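# Wedge a tension rod between box end walls

## Task

Put the spring-loaded tension rod inside the box so it spans the two end walls and holds itself there without the robot. It must be at right angles to those walls, horizontal, not touching the box floor, and sitting just in front of the bottles. All bottles must remain upright inside the box.

## Robot and tools

Robot: two 6-joint arms, left_arm and right_arm, each with a two-finger gripper. Scene frame: origin at table height midway between the arms, +z up, +x out over the table, left_arm on the +y side (image left/right does not match these names). Calibrated bases: left_arm at (-0.084, +0.588, 0) m, right_arm at (-0.092, -0.452, 0) m, each turned only slightly about z, so each base frame is nearly parallel to the scene frame. Every hand position, orientation, velocity and target in results is in that arm's own base frame. Fixed cameras cam_high and cam_low are in the scene frame. Gripper axes: fingers point along its +z, open and close along its y. end_effector_position is the point between the closed pads; fingertips extend about 33 mm past it.

Row layout (both tools): 18 numbers, each in [-1, 1], always for both arms: left dx, dy, dz, rx, ry, rz, left gripper position, force_limit, speed, then the same nine for the right arm. dx..dz and rx..rz are an offset, not a pose: a displacement in that arm's base axes measured from its Hand target (the last commanded pose) at the start of the action or move. 1.0 = 0.6 m for dx..dz and 180 degrees for rx..rz; the three rotation numbers form one rotation vector, turning about the Hand target position. Repeating the same offset moves the arm further. Six zeros re-ask for the current Hand target; use that for an arm you want to hold. The controller clips each step to 70 mm and 16 degrees from the measured pose, so a gripper may settle short; send the remaining gap as a new offset.

Gripper numbers are absolute settings, not offsets. position: +1 fully open (140 mm), about -0.8 pads touching, -1 close until blocked. force_limit: -1 gives about 14 N, 0 about 40 N, +1 about 58 N on narrow parts after a slow close. speed: -1 about 30 mm/s, 0 about 140, +1 about 250; faster closes squeeze much harder. Both start at +1. Zeros here are real commands, so to keep a gripper unchanged resend its previous three numbers. Grip near the fingertips (the outer quarter of the pads): closer to the palm the fingers fold and may hold loosely or release. Fingertips pushed tip-first into a surface fold easily. To tighten a grip, raise force_limit and nudge position (-1 to -0.98); to loosen, open then reclose slowly.

execute_actions: actions is a list of actions; each action is up to 15 rows, one per 1/30 s control step, the last row held to fill 15 steps. All rows of an action count from the same start pose. cameras chooses images ([] none, omitted all). Empty actions just reports state.

move: target is one row or a list of up to 15 rows, all offsets from the same starting Hand targets. speed in m/s (0.002 to 2, default 0.25; rotation up to twice that in rad/s), one value or one per target. blend in m rounds corners in a list. stop_force in N (10 to 80, both arms) ends an arm's path when it feels that much push along its motion; only reliable for slow, non-rotating moves, and refused with blocking=false. zero (default true) resets the force baseline first. Keep finger numbers the same across a list. Paths do not avoid obstacles; faster moves lag and overshoot more. Avoid paths passing near an arm's own base. Result adds a move: line: done, off_target, moving, held or fault, plus limits (paced = clipped, held = withheld by a check, e.g. the arm-to-arm clearance check).

wait: seconds 0 to 10, arms hold. stop: brakes a running move. zoom_image: camera cam_high or cam_low, region [x0, y0, x1, y1] pixels, max 504x504, on the latest image. clear_fault: arm left_arm or right_arm, only after a reported torque or force fault. finished_scene: scene number (1 or 2); irreversible, later calls go to the next scene.

Results: Hand target, end_effector_position and quat, velocities ("within noise" means at rest), Joint positions/torques, external joint torques, Flange force (gripper axes, includes held weight; "no reading" possible), Tool commands, object_status (0 moving, 1 blocked opening, 2 blocked closing = grip, 3 reached position or pads met), position_measured in counts (3 open, 75 about 100 mm, 139 about 60 mm, 200 about 20 mm, 230 closed), and MOTOR HOT or fault lines.

Avoid: outside force of 144 N on an arm or joint torque beyond limits (wrist joints only about 20 N m) causes a fault stop; stiff arms fault if a target is set even slightly past a firm contact, so approach slowly with small stop_force. Do not let the rod or bottles drop, slam, or leave the table; do not release the rod while it moves; do not pinch the other arm's fingers; avoid twisting or holding the rod far off its centre. Holding loads or stretched poses heats motors and can brake an arm for 30 to 60 s. Objects may occasionally be nudged by outside pushes. The rod must stay in place once the grippers let go.

Each tool is called after "Request:" as name(argument=value, ...), one argument or row to a line, values as JSON.

## Session

Request:
execute_actions(
  actions=[],
)

Scene clock: 0.00 s.
left_arm: end_effector_position=(+0.6823, -0.1594, +0.1537) position_measured=3 object_status=3 end_effector_quat_wxyz=(-0.264, +0.945, +0.009, +0.193) | right_arm: end_effector_position=(+0.6624, +0.6516, +0.2735) position_measured=3 object_status=3 end_effector_quat_wxyz=(-0.154, +0.731, +0.489, +0.449)
Joint positions: left_arm=[-0.579 0.32 1.873 0.78 1.07 0.541] | right_arm=[0.664 0.289 1.828 1.345 0.218 -0.171]
Joint velocities: within noise
Joint torques (N m): no reading
External joint torques (N m): no reading
Flange force (N): no reading
Hand target: left_arm +0.6823, -0.1594, +0.1537; -0.264, +0.945, +0.009, +0.193 | right_arm +0.6624, +0.6516, +0.2735; -0.154, +0.731, +0.489, +0.449
Tool commands: left_gripper/position=+1.0 left_gripper/force_limit=+1.0 left_gripper/speed=+1.0 right_gripper/position=+1.0 right_gripper/force_limit=+1.0 right_gripper/speed=+1.0

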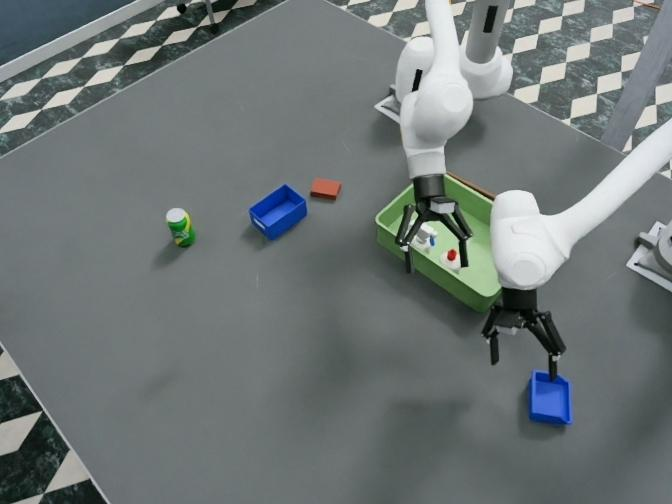

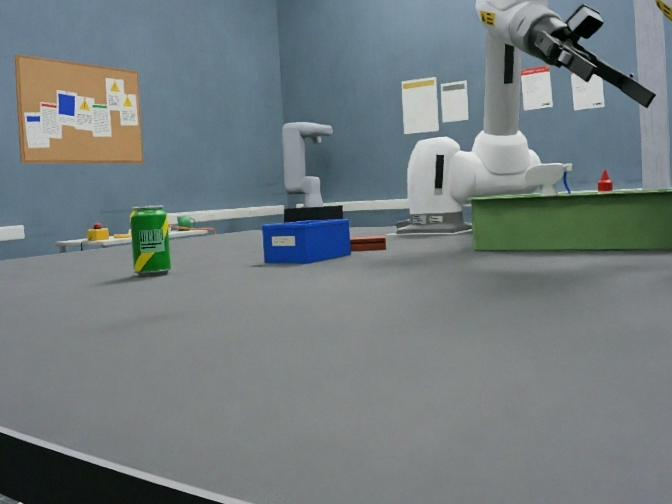

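Request:
zoom_image(
  camera="cam_high",
  region=[360, 130, 580, 330],
)

Request:
zoom_image(
  camera="cam_low",
  region=[440, 130, 672, 290],
)

Scaled by 2.291 from the camera's 672x504 image, which has a finer 960x720 frame.

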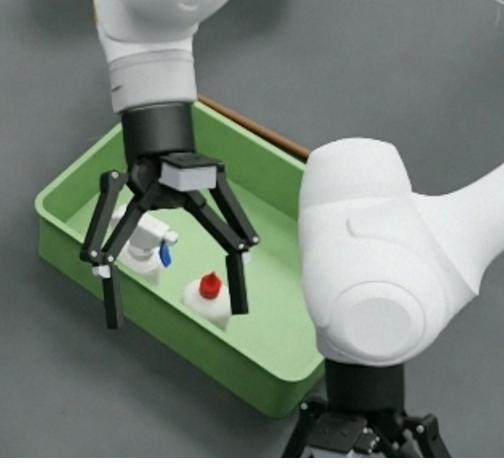

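Scaled by 2.172 from the camera's 672x504 image, which has a finer 960x720 frame.

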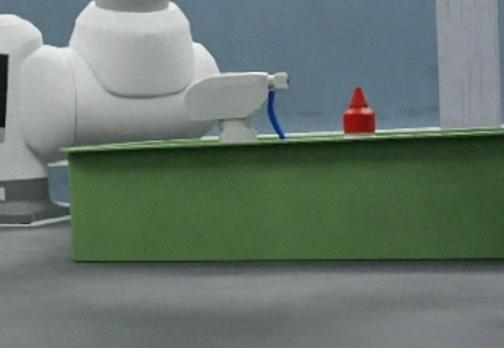

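Request:
move(
  target=[-0.2,0.6,0.3,0,0,0,1,1,1,-0.2,-0.8,0.15,0,0,0,1,1,1],
)

Request:
zoom_image(
  camera="cam_high",
  region=[350, 130, 600, 330],
)

Request:
zoom_image(
  camera="cam_low",
  region=[440, 130, 672, 290],
)

Scene clock: 6.30 s.
left_arm: end_effector_position=(+0.5623, +0.2006, +0.3338) position_measured=3 object_status=3 end_effector_quat_wxyz=(-0.264, +0.945, +0.009, +0.193) | right_arm: end_effector_position=(+0.5424, +0.1717, +0.3635) position_measured=3 object_status=3 end_effector_quat_wxyz=(-0.154, +0.731, +0.489, +0.449)
Joint positions: left_arm=[-0.002 -0.145 2.026 0.666 0.95 1.238] | right_arm=[-0.223 -0.232 2.188 1.109 1.014 -0.381]
Joint velocities: within noise
Joint torques (N m): left_arm=[3.23 -30.31 -41.6 4.83 -0.44 -0.55] | right_arm=[0.9 -15.54 -42.18 4.09 0.47 0.23]
External joint torques (N m): left_arm=[-3.37 3.43 -0.96 -0.22 -0.13 0.53] | right_arm=[-0.88 -1.88 1.28 -0.41 -0.19 -0.22]
Flange force (N): left_arm=[7.2 5.6 -0.5] | right_arm=[-2.1 -4.1 -3.6]
Hand target: left_arm +0.5623, +0.2006, +0.3337; -0.264, +0.945, +0.009, +0.193 | right_arm +0.5424, +0.1716, +0.3635; -0.154, +0.731, +0.489, +0.449
Off the commanded pose: left_arm 0.000 m, 0 deg | right_arm 0.000 m, 0 deg.
move: done

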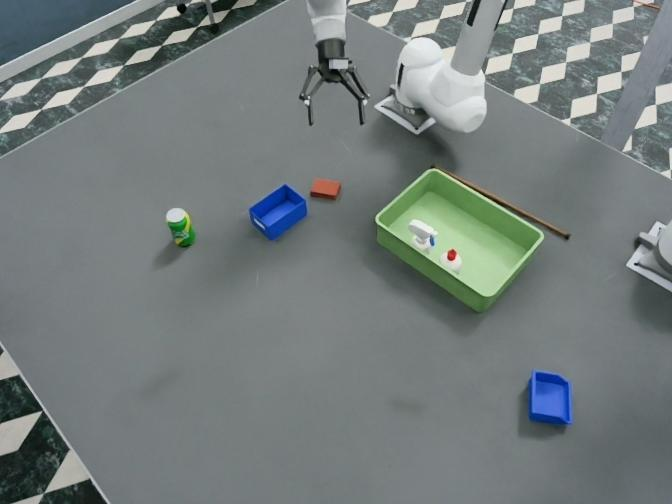

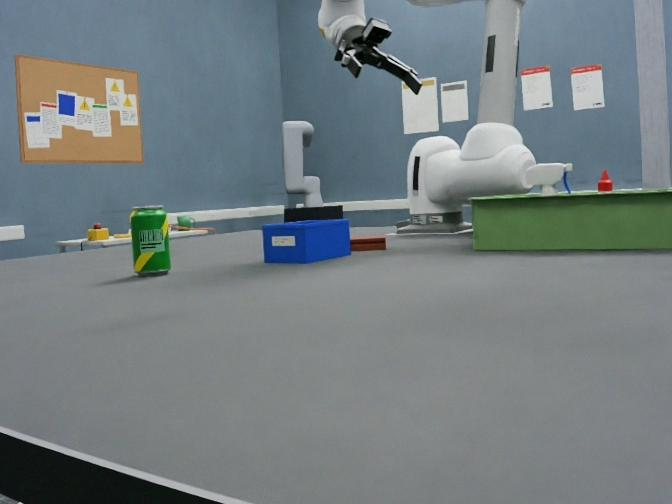

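Scaled by 2.016 from the camera's 672x504 image, which has a finer 960x720 frame.

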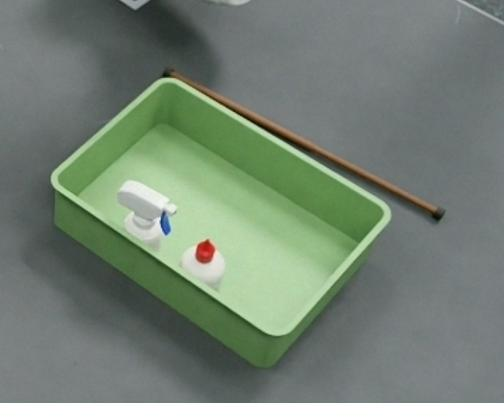

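Scaled by 2.172 from the camera's 672x504 image, which has a finer 960x720 frame.

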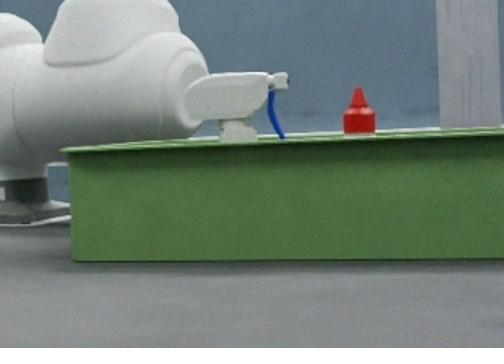

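Request:
zoom_image(
  camera="cam_high",
  region=[425, 155, 505, 215],
)

Request:
zoom_image(
  camera="cam_high",
  region=[500, 190, 580, 250],
)

Request:
zoom_image(
  camera="cam_high",
  region=[370, 190, 500, 320],
)

Scaled by 6.300 from the camera's 672x504 image, which has a finer 960x720 frame.

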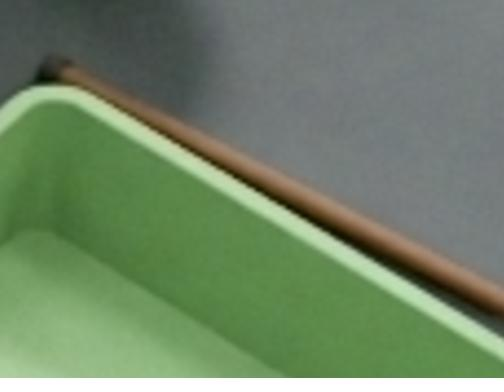

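Scaled by 6.300 from the camera's 672x504 image, which has a finer 960x720 frame.

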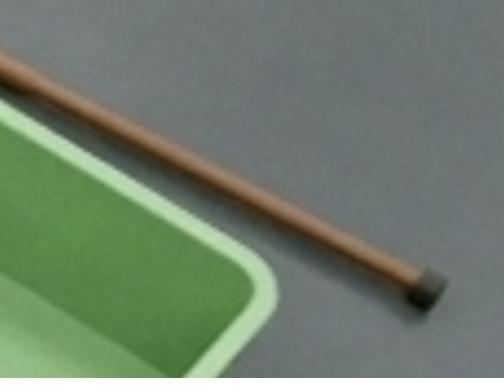

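Scaled by 3.877 from the camera's 672x504 image, which has a finer 960x720 frame.

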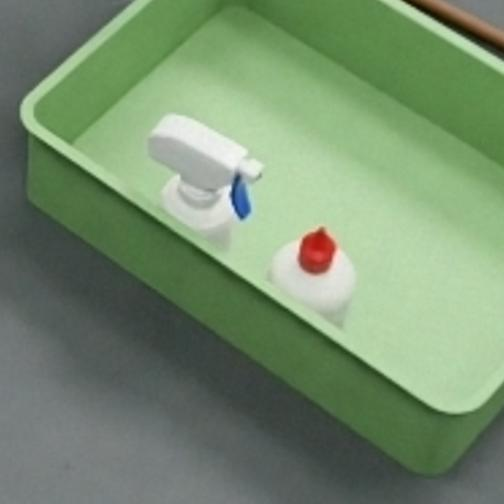

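Request:
move(
  target=[-0.3,-0.8,0,-0.0434,0.2293,-0.4655,-0.286,1,0,-0.565,0.2938,-0.19,-0.2965,0.117,0.1603,-0.286,1,0],
  speed=0.35,
)

Scene clock: 39.30 s.
left_arm: end_effector_position=(+0.3823, -0.2794, +0.3337) position_measured=165 object_status=3 end_effector_quat_wxyz=(+0.000, +0.730, -0.683, +0.000) | right_arm: end_effector_position=(+0.2035, +0.3479, +0.2495) position_measured=165 object_status=3 end_effector_quat_wxyz=(+0.000, +0.649, +0.761, +0.000)
Joint positions: left_arm=[-0.704 -0.125 1.878 0 1.389 2.372] | right_arm=[0.957 -0.209 2.102 -0.001 1.248 0.798]
Joint velocities: within noise
Joint torques (N m): left_arm=[3.1 -31.75 -41.37 4.55 -0.02 -0.57] | right_arm=[0.53 -16.72 -40.73 4.37 0.23 0.17]
External joint torques (N m): left_arm=[-3.28 3.03 -0.65 -0.28 -0.02 0.57] | right_arm=[-0.59 -1.33 1.24 -0.28 -0.28 -0.17]
Flange force (N): left_arm=[8.0 -0.6 0.0] | right_arm=[-4.4 -1.1 1.6]
Hand target: left_arm +0.3823, -0.2794, +0.3337; +0.000, +0.730, -0.683, +0.000 | right_arm +0.2034, +0.3479, +0.2495; +0.000, +0.649, +0.761, +0.000
Off the commanded pose: left_arm 0.000 m, 0 deg | right_arm 0.000 m, 0 deg.
move: done

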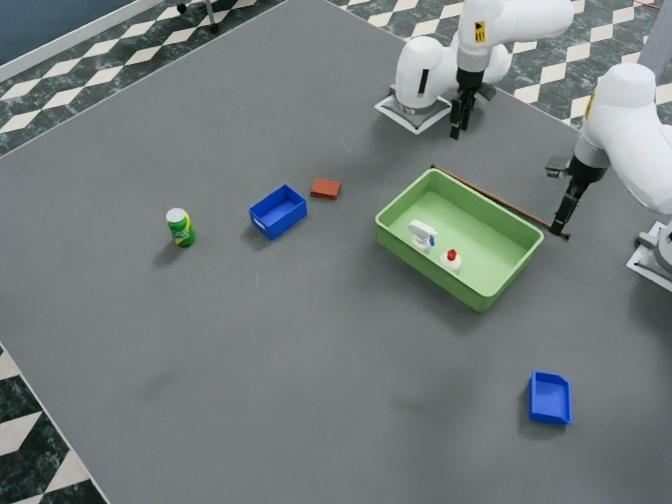

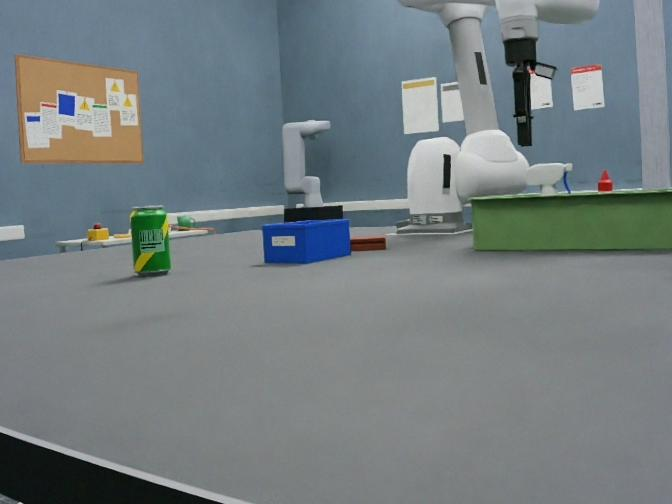

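Request:
move(
  target=[-0.391,-0.032,-0.3,0,0,0,-0.286,1,0,0,0,-0.2,0,0,0,-0.286,1,0],
  speed=0.2,
)

Request:
zoom_image(
  camera="cam_high",
  region=[410, 80, 510, 180],
)

Request:
zoom_image(
  camera="cam_high",
  region=[510, 150, 610, 250],
)

Scene clock: 42.93 s.
left_arm: end_effector_position=(+0.1477, -0.2986, +0.1537) position_measured=165 object_status=3 end_effector_quat_wxyz=(+0.000, +0.730, -0.683, +0.000) | right_arm: end_effector_position=(+0.2035, +0.3479, +0.1295) position_measured=165 object_status=3 end_effector_quat_wxyz=(+0.000, +0.649, +0.761, +0.000)
Joint positions: left_arm=[-1.215 -0.262 2.327 -0.001 1.077 1.861] | right_arm=[0.957 -0.106 2.258 -0.001 0.989 0.798]
Joint velocities: within noise
Joint torques (N m): left_arm=[2.45 -12.96 -36.54 4.22 0.07 -0.52] | right_arm=[1.13 -22.01 -35.87 3.95 0.24 0.17]
External joint torques (N m): left_arm=[-2.58 2.74 -1.15 -0.37 -0.12 0.52] | right_arm=[-1.18 -1.89 1.09 -0.36 -0.29 -0.17]
Flange force (N): left_arm=[8.2 3.3 1.7] | right_arm=[-6.1 -0.7 -0.2]
Hand target: left_arm +0.1477, -0.2986, +0.1537; +0.000, +0.730, -0.683, +0.000 | right_arm +0.2034, +0.3479, +0.1295; +0.000, +0.649, +0.761, +0.000
Off the commanded pose: left_arm 0.000 m, 0 deg | right_arm 0.000 m, 0 deg.
move: done

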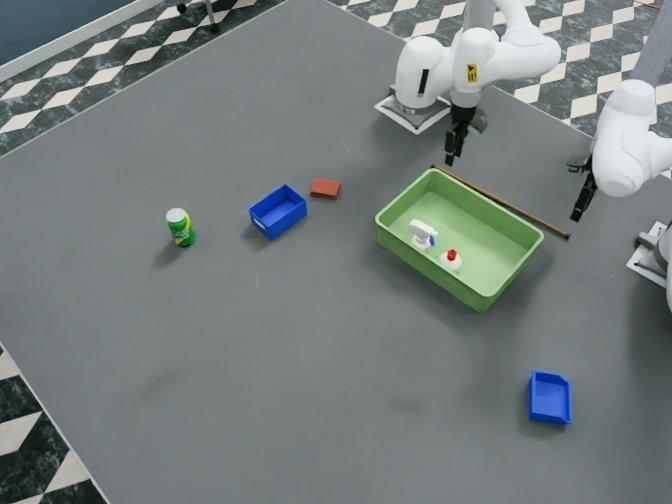

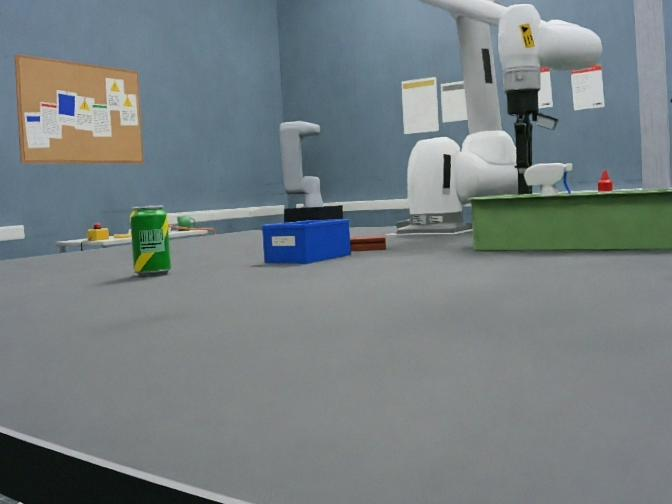

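Scaled by 5.040 from the camera's 672x504 image, which has a finer 960x720 frame.

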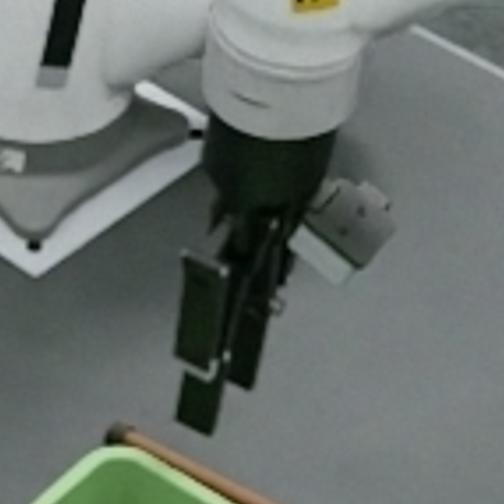

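Scaled by 5.040 from the camera's 672x504 image, which has a finer 960x720 frame.

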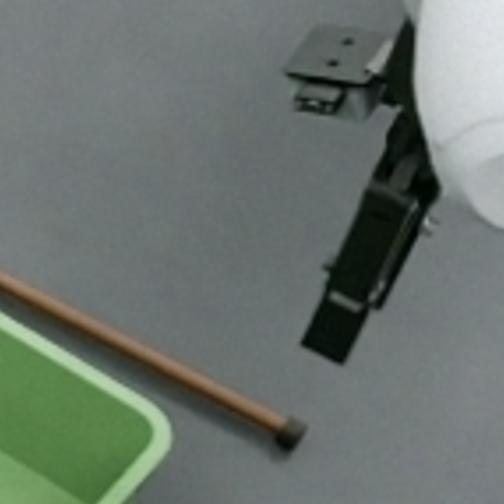

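Request:
move(
  target=[
    [-0.09,0,-0.15,0,0,0,-1,0,0,-0.09,0,-0.11,0,0,0,-1,0,0],
  ],
  speed=0.15,
  cameras=[],
)

Request:
move(
  target=[0,0,-0.09,0,0,0,-1,0,0,0,0,-0.09,0,0,0,-1,0,0],
  speed=0.02,
  stop_force=12,
)

Request:
zoom_image(
  camera="cam_high",
  region=[410, 90, 510, 190],
)

Request:
zoom_image(
  camera="cam_high",
  region=[510, 150, 610, 250],
)

Scene clock: 48.27 s.
left_arm: end_effector_position=(+0.0936, -0.2986, +0.0637) position_measured=233 object_status=3 end_effector_quat_wxyz=(+0.000, +0.730, -0.683, +0.000) | right_arm: end_effector_position=(+0.1494, +0.3480, +0.0635) position_measured=233 object_status=3 end_effector_quat_wxyz=(+0.000, +0.649, +0.761, +0.000)
Joint positions: left_arm=[-1.377 -0.18 2.465 -0.001 0.857 1.7] | right_arm=[1.075 -0.06 2.367 -0.001 0.834 0.917]
Joint velocities: within noise
Joint torques (N m): left_arm=[3.41 -15.74 -31.81 3.2 0.15 -0.51] | right_arm=[1.45 -22.76 -31.76 3.51 0.21 0.21]
External joint torques (N m): left_arm=[-3.39 2.36 -0.59 0.12 -0.21 0.51] | right_arm=[-1.5 -1.97 0.9 -0.32 -0.25 -0.21]
Flange force (N): left_arm=[6.6 7.9 3.9] | right_arm=[-6.8 1.1 -1.5]
Hand target: left_arm +0.0937, -0.2986, +0.0637; +0.000, +0.730, -0.683, +0.000 | right_arm +0.1494, +0.3479, +0.0635; +0.000, +0.649, +0.761, +0.000
Off the commanded pose: left_arm 0.000 m, 0 deg | right_arm 0.000 m, 0 deg.
move: done
No camera images: "cameras" was empty.

Scene clock: 50.83 s.
left_arm: end_effector_position=(+0.0937, -0.2988, +0.0326) position_measured=233 object_status=3 end_effector_quat_wxyz=(+0.000, +0.730, -0.683, +0.000) | right_arm: end_effector_position=(+0.1495, +0.3481, +0.0326) position_measured=233 object_status=3 end_effector_quat_wxyz=(+0.000, +0.649, +0.761, +0.000)
Joint positions: left_arm=[-1.377 -0.124 2.499 -0.001 0.767 1.7] | right_arm=[1.075 -0.009 2.396 -0.001 0.754 0.917]
Joint velocities: within noise
Joint torques (N m): left_arm=[2.59 8.26 -3.63 3.47 -4.16 -0.51] | right_arm=[0.69 8.55 -1.16 3.21 -4.46 0.27]
External joint torques (N m): left_arm=[-2.56 -25.07 -26.23 -0.42 4.09 0.51] | right_arm=[-0.76 -36.09 -27.36 -0.27 4.41 -0.27]
Flange force (N): left_arm=[-8.0 8.7 -87.5] | right_arm=[-14.4 -5.8 -98.9]
Hand target: left_arm +0.0937, -0.2988, +0.0326; +0.000, +0.730, -0.683, +0.000 (not the last commanded pose) | right_arm +0.1495, +0.3481, +0.0326; +0.000, +0.649, +0.761, +0.000 (not the last commanded pose)
Off the commanded pose: left_arm 0.023 m, 0 deg | right_arm 0.023 m, 0 deg.
move: contact (left_arm, right_arm)

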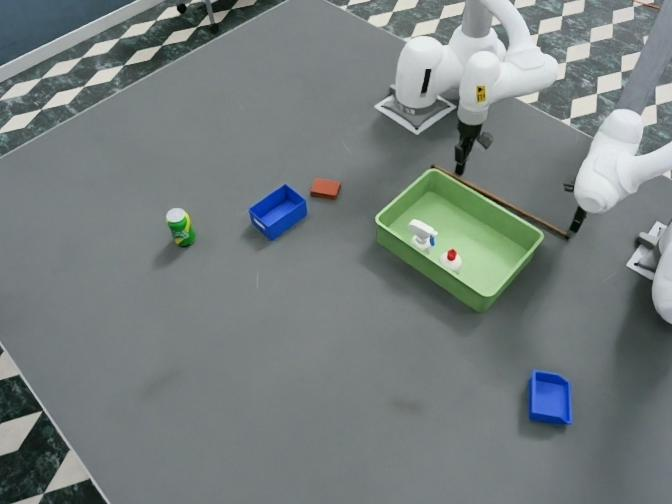

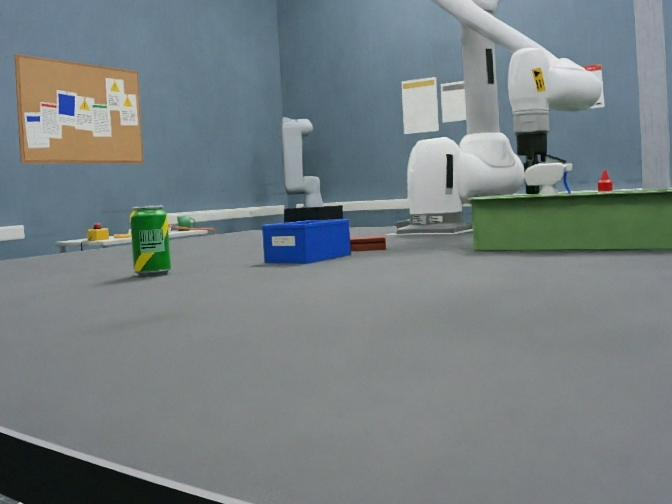

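Scaled by 5.040 from the camera's 672x504 image, which has a finer 960x720 frame.

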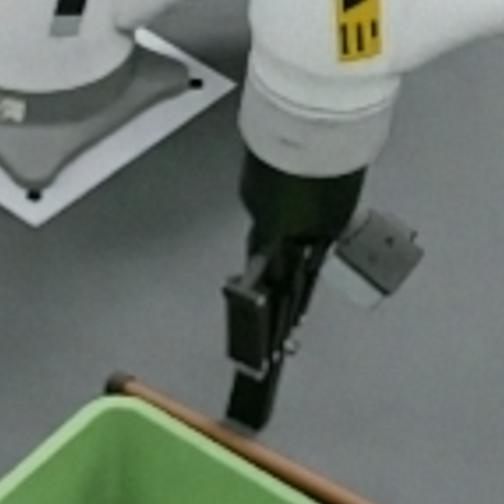

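Scaled by 5.040 from the camera's 672x504 image, which has a finer 960x720 frame.

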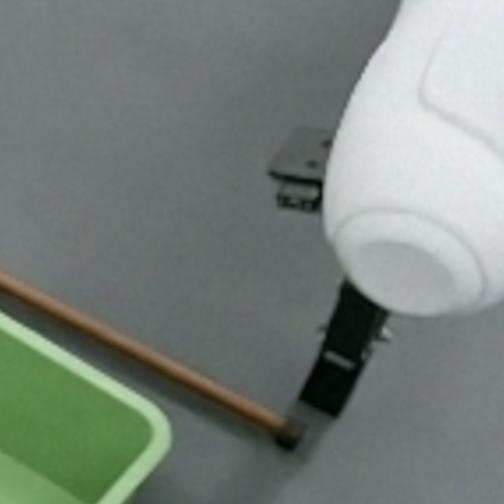

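Request:
move(
  target=[
    [0,0,0.07,0,0,0,-0.286,1,0,0,0,0.07,0,0,0,-0.286,1,0],
    [0.0818,-0.0713,0.08,0,0,0,-0.286,1,0,0.0882,-0.0623,0.08,0,0,0,-0.286,1,0],
  ],
  speed=0.15,
)

Request:
zoom_image(
  camera="cam_high",
  region=[410, 90, 510, 190],
)

Request:
zoom_image(
  camera="cam_high",
  region=[510, 150, 610, 250],
)

Scene clock: 57.67 s.
left_arm: end_effector_position=(+0.1428, -0.3415, +0.0806) position_measured=165 object_status=3 end_effector_quat_wxyz=(+0.000, +0.730, -0.683, +0.000) | right_arm: end_effector_position=(+0.2024, +0.3107, +0.0806) position_measured=165 object_status=3 end_effector_quat_wxyz=(+0.000, +0.649, +0.761, +0.000)
Joint positions: left_arm=[-1.268 -0.1 2.362 -0.001 0.88 1.808] | right_arm=[0.901 -0.1 2.362 -0.001 0.879 0.743]
Joint velocities: within noise
Joint torques (N m): left_arm=[3.19 -24.34 -32.42 3.56 -0.02 -0.51] | right_arm=[1.62 -20.17 -33.14 3.64 0.16 0.21]
External joint torques (N m): left_arm=[-3.17 1.97 -0.6 -0.18 -0.04 0.51] | right_arm=[-1.57 -1.57 1.12 -0.33 -0.21 -0.21]
Flange force (N): left_arm=[5.9 5.6 2.3] | right_arm=[-6.8 0.3 -0.6]
Hand target: left_arm +0.1428, -0.3415, +0.0806; +0.000, +0.730, -0.683, +0.000 | right_arm +0.2025, +0.3107, +0.0806; +0.000, +0.649, +0.761, +0.000
Off the commanded pose: left_arm 0.000 m, 0 deg | right_arm 0.000 m, 0 deg.
move: done

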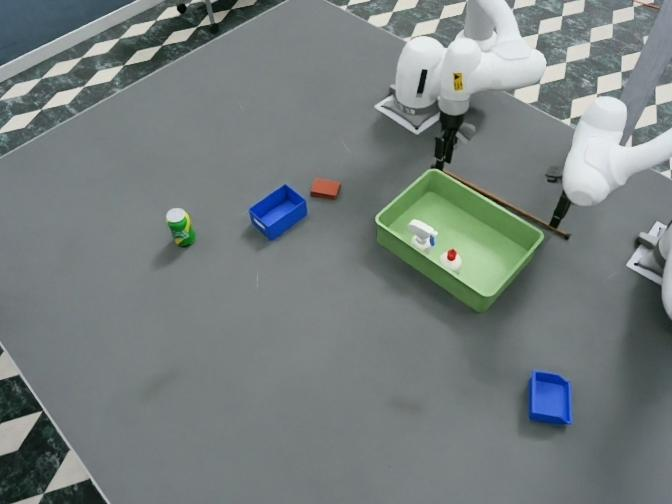

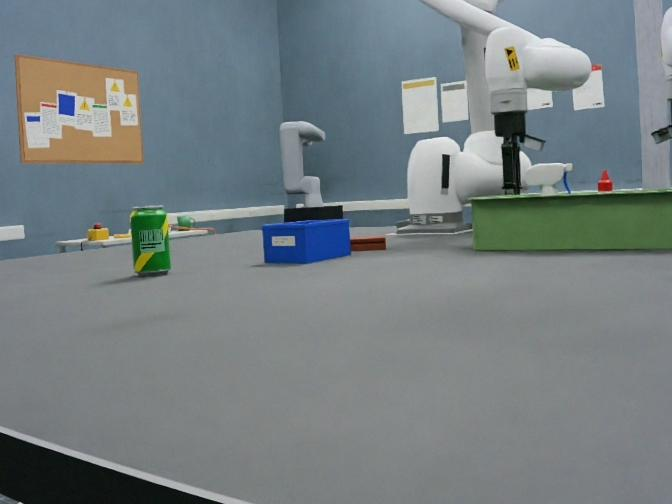

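Scaled by 5.040 from the camera's 672x504 image, which has a finer 960x720 frame.

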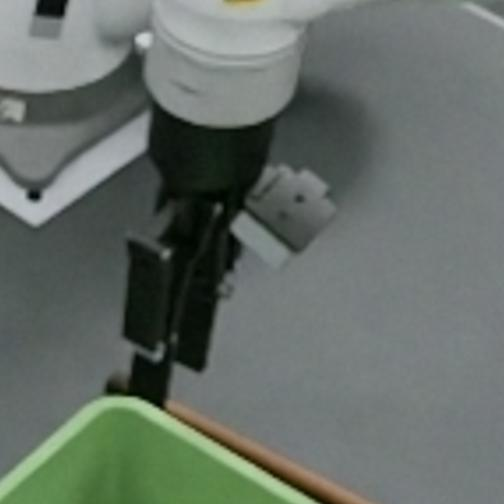

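Scaled by 5.040 from the camera's 672x504 image, which has a finer 960x720 frame.

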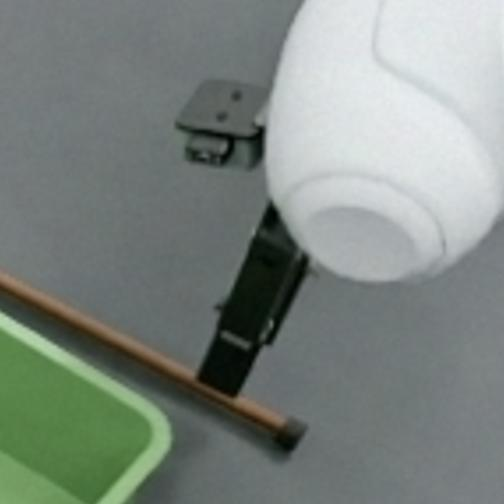

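Request:
move(
  target=[0,0,-0.075,0,0,0,-0.286,1,0,0,0,-0.075,0,0,0,-0.286,1,0],
  speed=0.04,
  stop_force=15,
)

Request:
zoom_image(
  camera="cam_high",
  region=[410, 110, 490, 190],
)

Request:
zoom_image(
  camera="cam_high",
  region=[520, 170, 600, 250],
)

Scene clock: 60.80 s.
left_arm: end_effector_position=(+0.1428, -0.3415, +0.0356) position_measured=165 object_status=3 end_effector_quat_wxyz=(+0.000, +0.730, -0.683, +0.000) | right_arm: end_effector_position=(+0.2025, +0.3107, +0.0356) position_measured=165 object_status=3 end_effector_quat_wxyz=(+0.000, +0.649, +0.761, +0.000)
Joint positions: left_arm=[-1.268 -0.028 2.407 -0.001 0.763 1.809] | right_arm=[0.901 -0.028 2.407 -0.001 0.762 0.743]
Joint velocities: within noise
Joint torques (N m): left_arm=[2.81 -29.33 -29.03 3.27 -0.07 -0.45] | right_arm=[1 -24.17 -29.7 3.31 0.23 0.18]
External joint torques (N m): left_arm=[-2.94 2.74 -0.62 -0.24 0.02 0.46] | right_arm=[-0.99 -1.64 0.98 -0.34 -0.27 -0.18]
Flange force (N): left_arm=[6.8 4.7 4.1] | right_arm=[-5.5 -0.7 -1.2]
Hand target: left_arm +0.1428, -0.3415, +0.0356; +0.000, +0.730, -0.683, +0.000 | right_arm +0.2025, +0.3107, +0.0356; +0.000, +0.649, +0.761, +0.000
Off the commanded pose: left_arm 0.000 m, 0 deg | right_arm 0.000 m, 0 deg.
move: done

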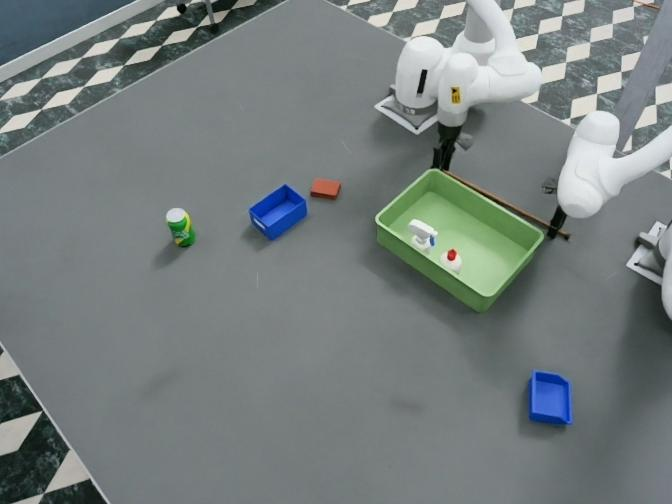

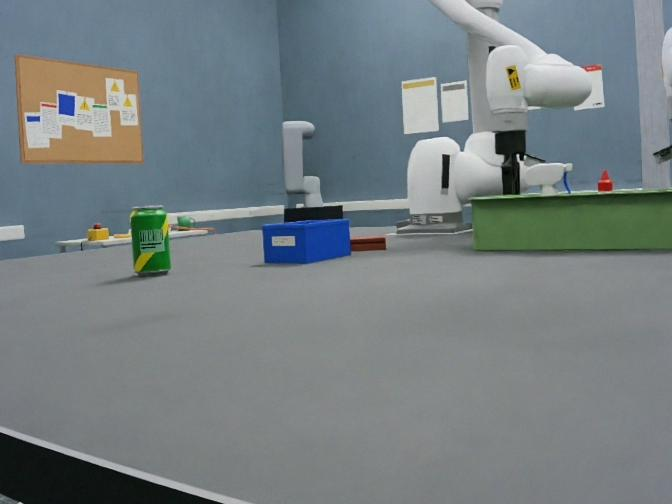

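Scaled by 6.300 from the camera's 672x504 image, which has a finer 960x720 frame.

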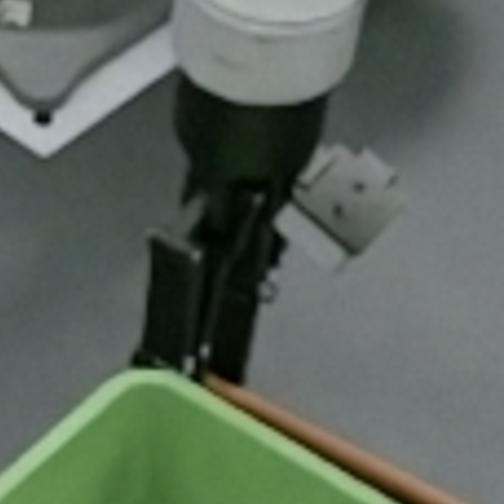

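Scaled by 6.300 from the camera's 672x504 image, which has a finer 960x720 frame.

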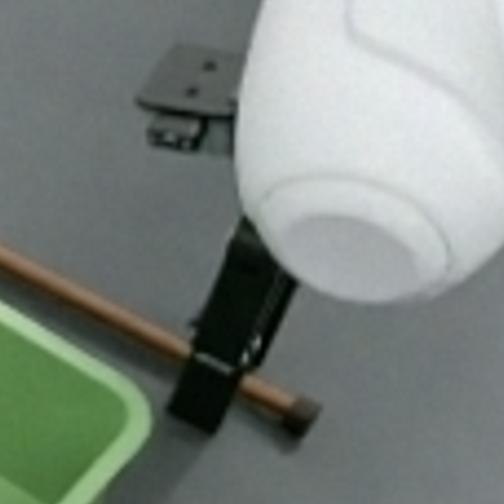

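Request:
move(
  target=[0,0,0,0,0,0,-1,1,-1,0,0,0,0,0,0,-1,1,-1],
)

Request:
zoom_image(
  camera="cam_high",
  region=[520, 170, 600, 250],
)

Request:
zoom_image(
  camera="cam_high",
  region=[410, 110, 490, 190],
)

Scene clock: 63.60 s.
left_arm: end_effector_position=(+0.1428, -0.3415, +0.0356) position_measured=218 object_status=0 end_effector_quat_wxyz=(+0.000, +0.730, -0.683, +0.000) | right_arm: end_effector_position=(+0.2025, +0.3107, +0.0356) position_measured=215 object_status=2 end_effector_quat_wxyz=(+0.000, +0.649, +0.761, +0.000)
Joint positions: left_arm=[-1.268 -0.028 2.407 -0.001 0.763 1.809] | right_arm=[0.901 -0.028 2.407 -0.001 0.762 0.743]
Joint velocities: within noise
Joint torques (N m): left_arm=[2.9 -26.2 -27.78 2.36 -0.87 -1.02] | right_arm=[0.52 -21.82 -28.69 3.48 -0.7 0.57]
External joint torques (N m): left_arm=[-2.85 -0.36 -1.8 0.65 0.82 1.02] | right_arm=[-0.55 -3.99 -0.08 -0.5 0.66 -0.57]
Flange force (N): left_arm=[3.2 4.1 -4.5] | right_arm=[-7.1 -2.4 -8.8]
Hand target: left_arm +0.1428, -0.3415, +0.0356; +0.000, +0.730, -0.683, +0.000 | right_arm +0.2025, +0.3107, +0.0356; +0.000, +0.649, +0.761, +0.000
Off the commanded pose: left_arm 0.000 m, 0 deg | right_arm 0.000 m, 0 deg.
move: done

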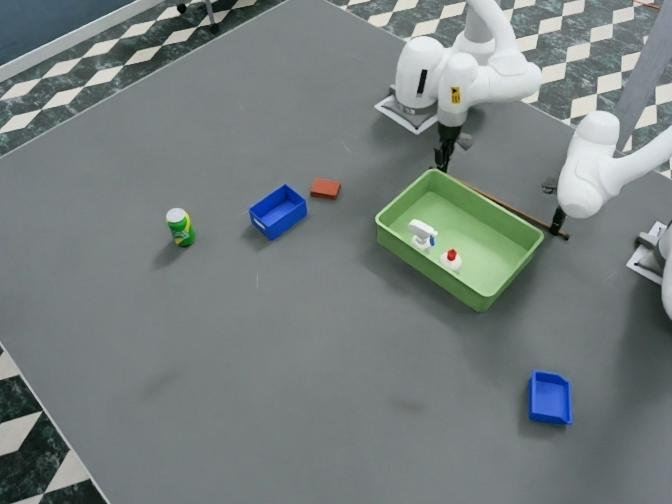

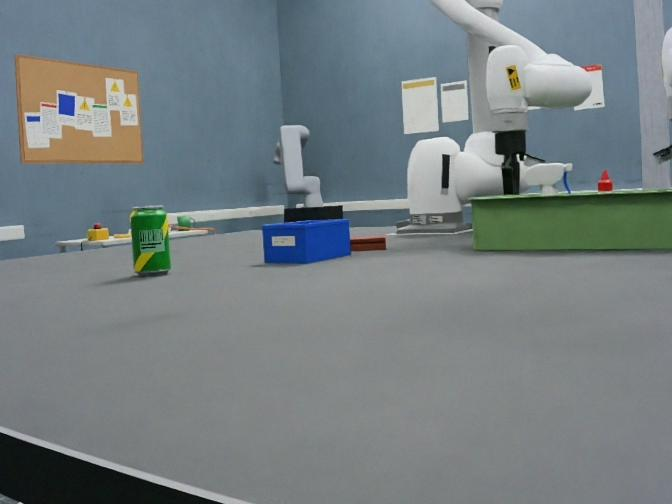

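Scaled by 6.300 from the camera's 672x504 image, which has a finer 960x720 frame.

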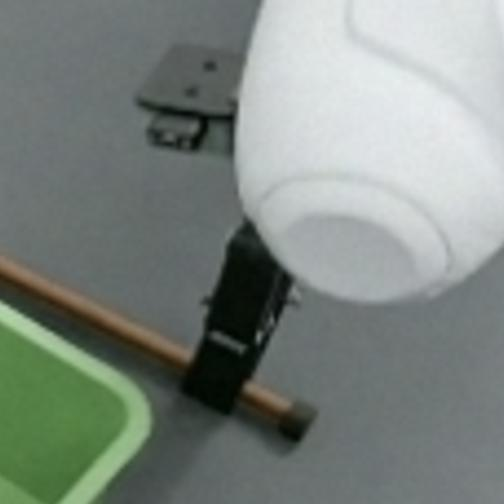

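Scaled by 6.300 from the camera's 672x504 image, which has a finer 960x720 frame.

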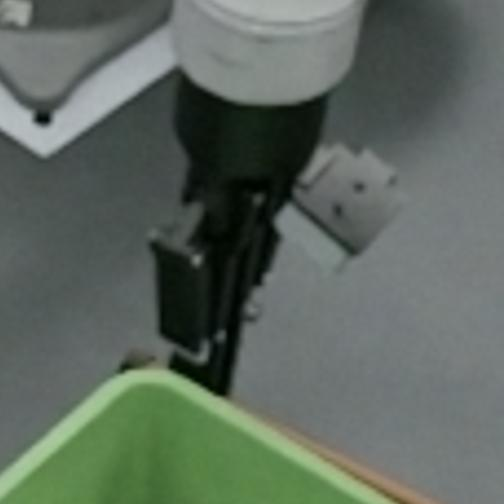

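Request:
move(
  target=[0,0,0.25,0,0,0,-1,1,-1,0,0,0.25,0,0,0,-1,1,-1],
  speed=0.1,
)

Request:
zoom_image(
  camera="cam_high",
  region=[400, 80, 600, 230],
)

Scene clock: 66.53 s.
left_arm: end_effector_position=(+0.1428, -0.3415, +0.1856) position_measured=218 object_status=2 end_effector_quat_wxyz=(+0.000, +0.730, -0.683, +0.000) | right_arm: end_effector_position=(+0.2024, +0.3107, +0.1856) position_measured=215 object_status=2 end_effector_quat_wxyz=(+0.000, +0.649, +0.761, +0.000)
Joint positions: left_arm=[-1.268 -0.222 2.235 -0.001 1.129 1.808] | right_arm=[0.901 -0.221 2.235 -0.001 1.128 0.742]
Joint velocities: within noise
Joint torques (N m): left_arm=[2.87 -17.87 -38.93 3.73 -0.44 -0.57] | right_arm=[1.02 -12.87 -39.47 4.45 -0.09 0.48]
External joint torques (N m): left_arm=[-2.88 2.11 0.13 0.23 0.38 0.57] | right_arm=[-1.14 -1.98 1.89 -0.57 0.04 -0.48]
Flange force (N): left_arm=[4.8 4.9 1.2] | right_arm=[-7.9 -1.2 0.7]
Hand target: left_arm +0.1428, -0.3415, +0.1856; +0.000, +0.730, -0.683, +0.000 | right_arm +0.2025, +0.3107, +0.1856; +0.000, +0.649, +0.761, +0.000
Off the commanded pose: left_arm 0.000 m, 0 deg | right_arm 0.000 m, 0 deg.
move: done

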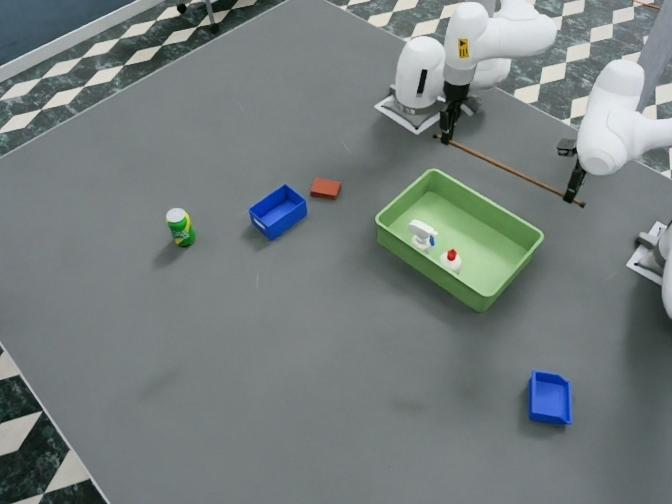

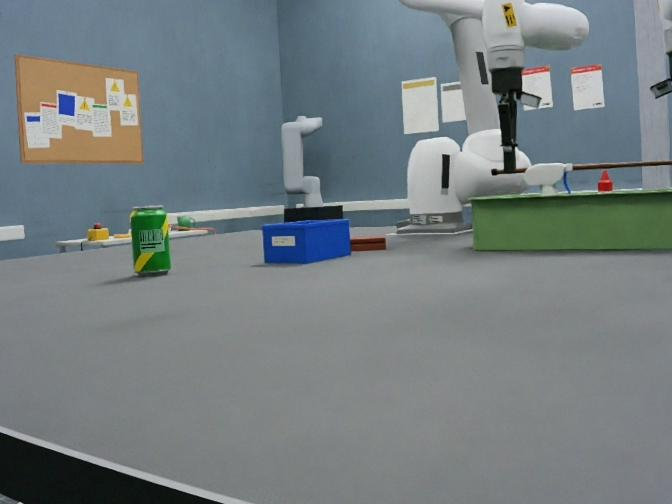

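Scaled by 2.520 from the camera's 672x504 image, which has a finer 960x720 frame.

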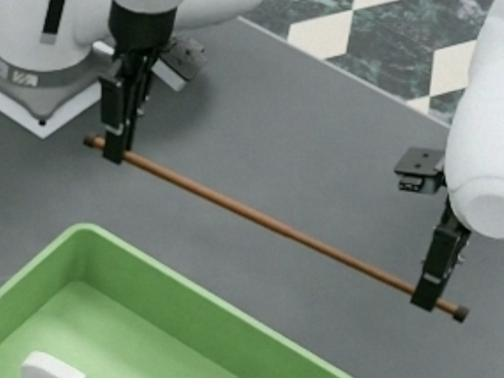

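Request:
zoom_image(
  camera="cam_high",
  region=[370, 160, 470, 260],
)

Request:
zoom_image(
  camera="cam_high",
  region=[450, 215, 550, 315],
)

Request:
zoom_image(
  camera="cam_low",
  region=[460, 150, 672, 260],
)

Scaled by 5.040 from the camera's 672x504 image, which has a finer 960x720 frame.

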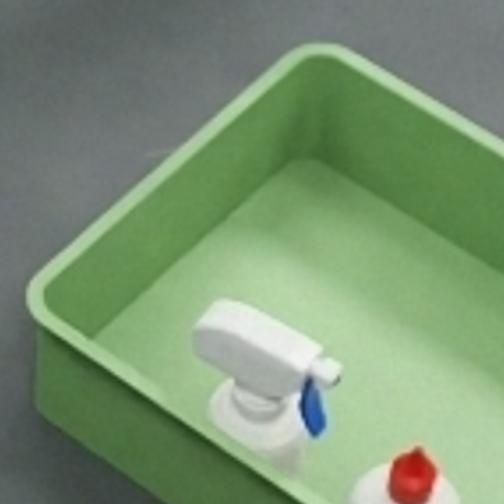

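Scaled by 5.040 from the camera's 672x504 image, which has a finer 960x720 frame.

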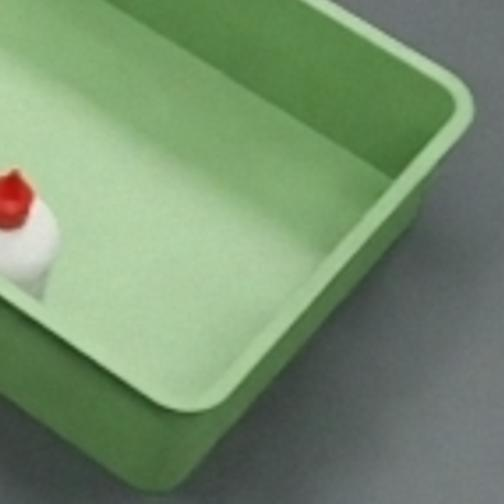

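Scaled by 2.377 from the camera's 672x504 image, which has a finer 960x720 frame.

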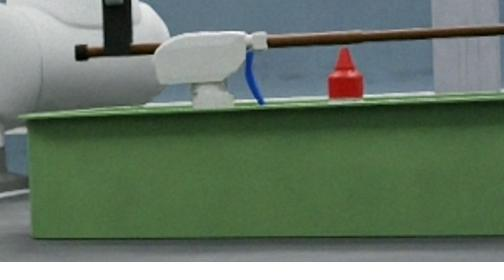

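Request:
move(
  target=[0.4862,0.0023,0,0,0,-0.021,-1,1,-1,0.4381,0.0418,0,0,0,-0.021,-1,1,-1],
  speed=0.12,
)

Request:
zoom_image(
  camera="cam_high",
  region=[370, 130, 470, 230],
)

Request:
zoom_image(
  camera="cam_high",
  region=[470, 200, 570, 300],
)

Request:
zoom_image(
  camera="cam_low",
  region=[430, 50, 672, 260],
)

Scene clock: 81.13 s.
left_arm: end_effector_position=(+0.4345, -0.3401, +0.1856) position_measured=218 object_status=2 end_effector_quat_wxyz=(+0.000, +0.707, -0.707, +0.000) | right_arm: end_effector_position=(+0.4653, +0.3358, +0.1856) position_measured=215 object_status=2 end_effector_quat_wxyz=(+0.000, +0.674, +0.739, +0.000)
Joint positions: left_arm=[-0.727 0.084 1.955 0 1.103 2.415] | right_arm=[0.565 0.117 1.917 -0.001 1.106 0.473]
Joint velocities: within noise
Joint torques (N m): left_arm=[2.14 -50.74 -39.87 2.65 -1.22 -0.85] | right_arm=[2.98 -46.69 -39.02 5.51 -0.23 0.5]
External joint torques (N m): left_arm=[-2.17 3.82 1.59 1.25 1.18 0.85] | right_arm=[-3.18 -2.08 1.91 -1.68 0.2 -0.5]
Flange force (N): left_arm=[3.9 -1.1 2.5] | right_arm=[-9.0 -2.7 0.2]
Hand target: left_arm +0.4345, -0.3402, +0.1856; +0.000, +0.707, -0.707, +0.000 | right_arm +0.4653, +0.3358, +0.1856; +0.000, +0.674, +0.739, +0.000
Off the commanded pose: left_arm 0.000 m, 0 deg | right_arm 0.000 m, 0 deg.
move: done

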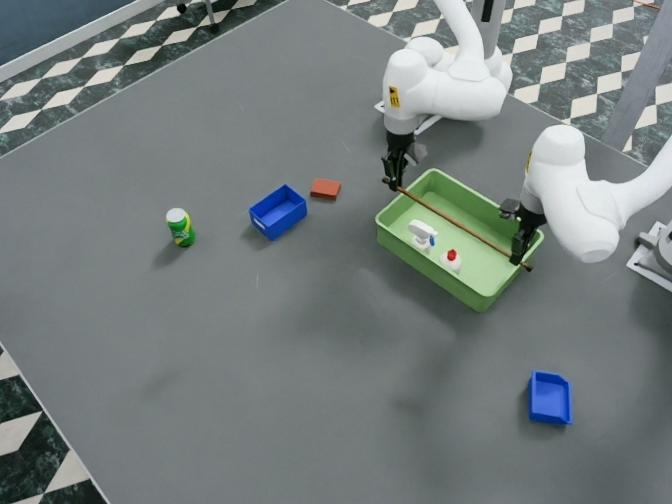

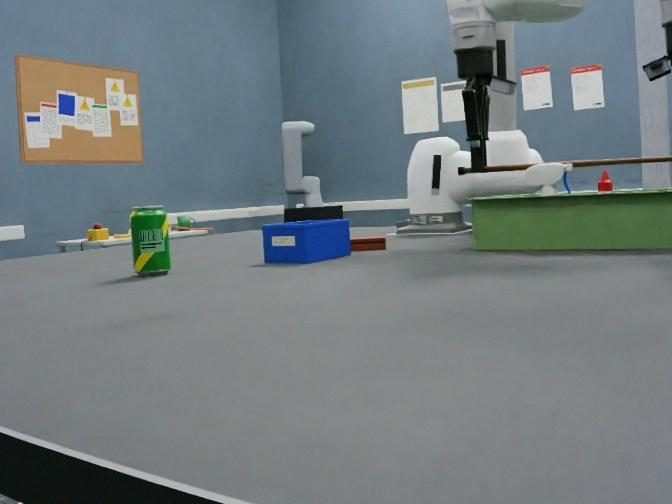

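Scaled by 5.040 from the camera's 672x504 image, which has a finer 960x720 frame.

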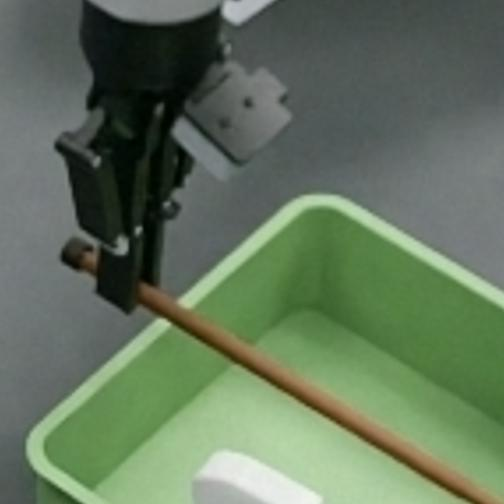

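Scaled by 5.040 from the camera's 672x504 image, which has a finer 960x720 frame.

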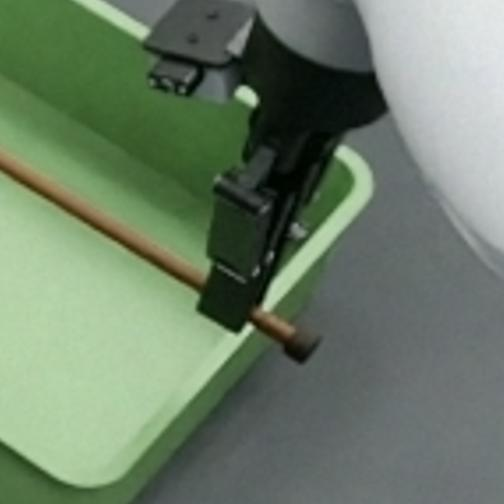

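Scaled by 2.083 from the camera's 672x504 image, which has a finer 960x720 frame.

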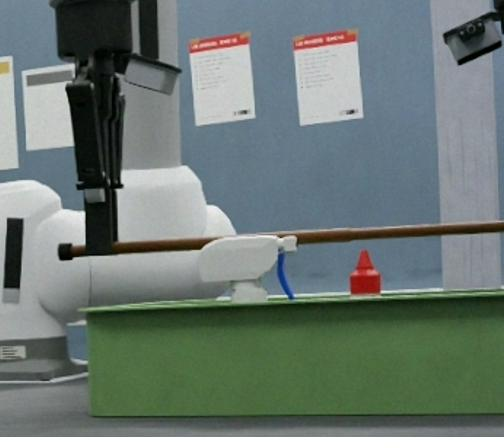

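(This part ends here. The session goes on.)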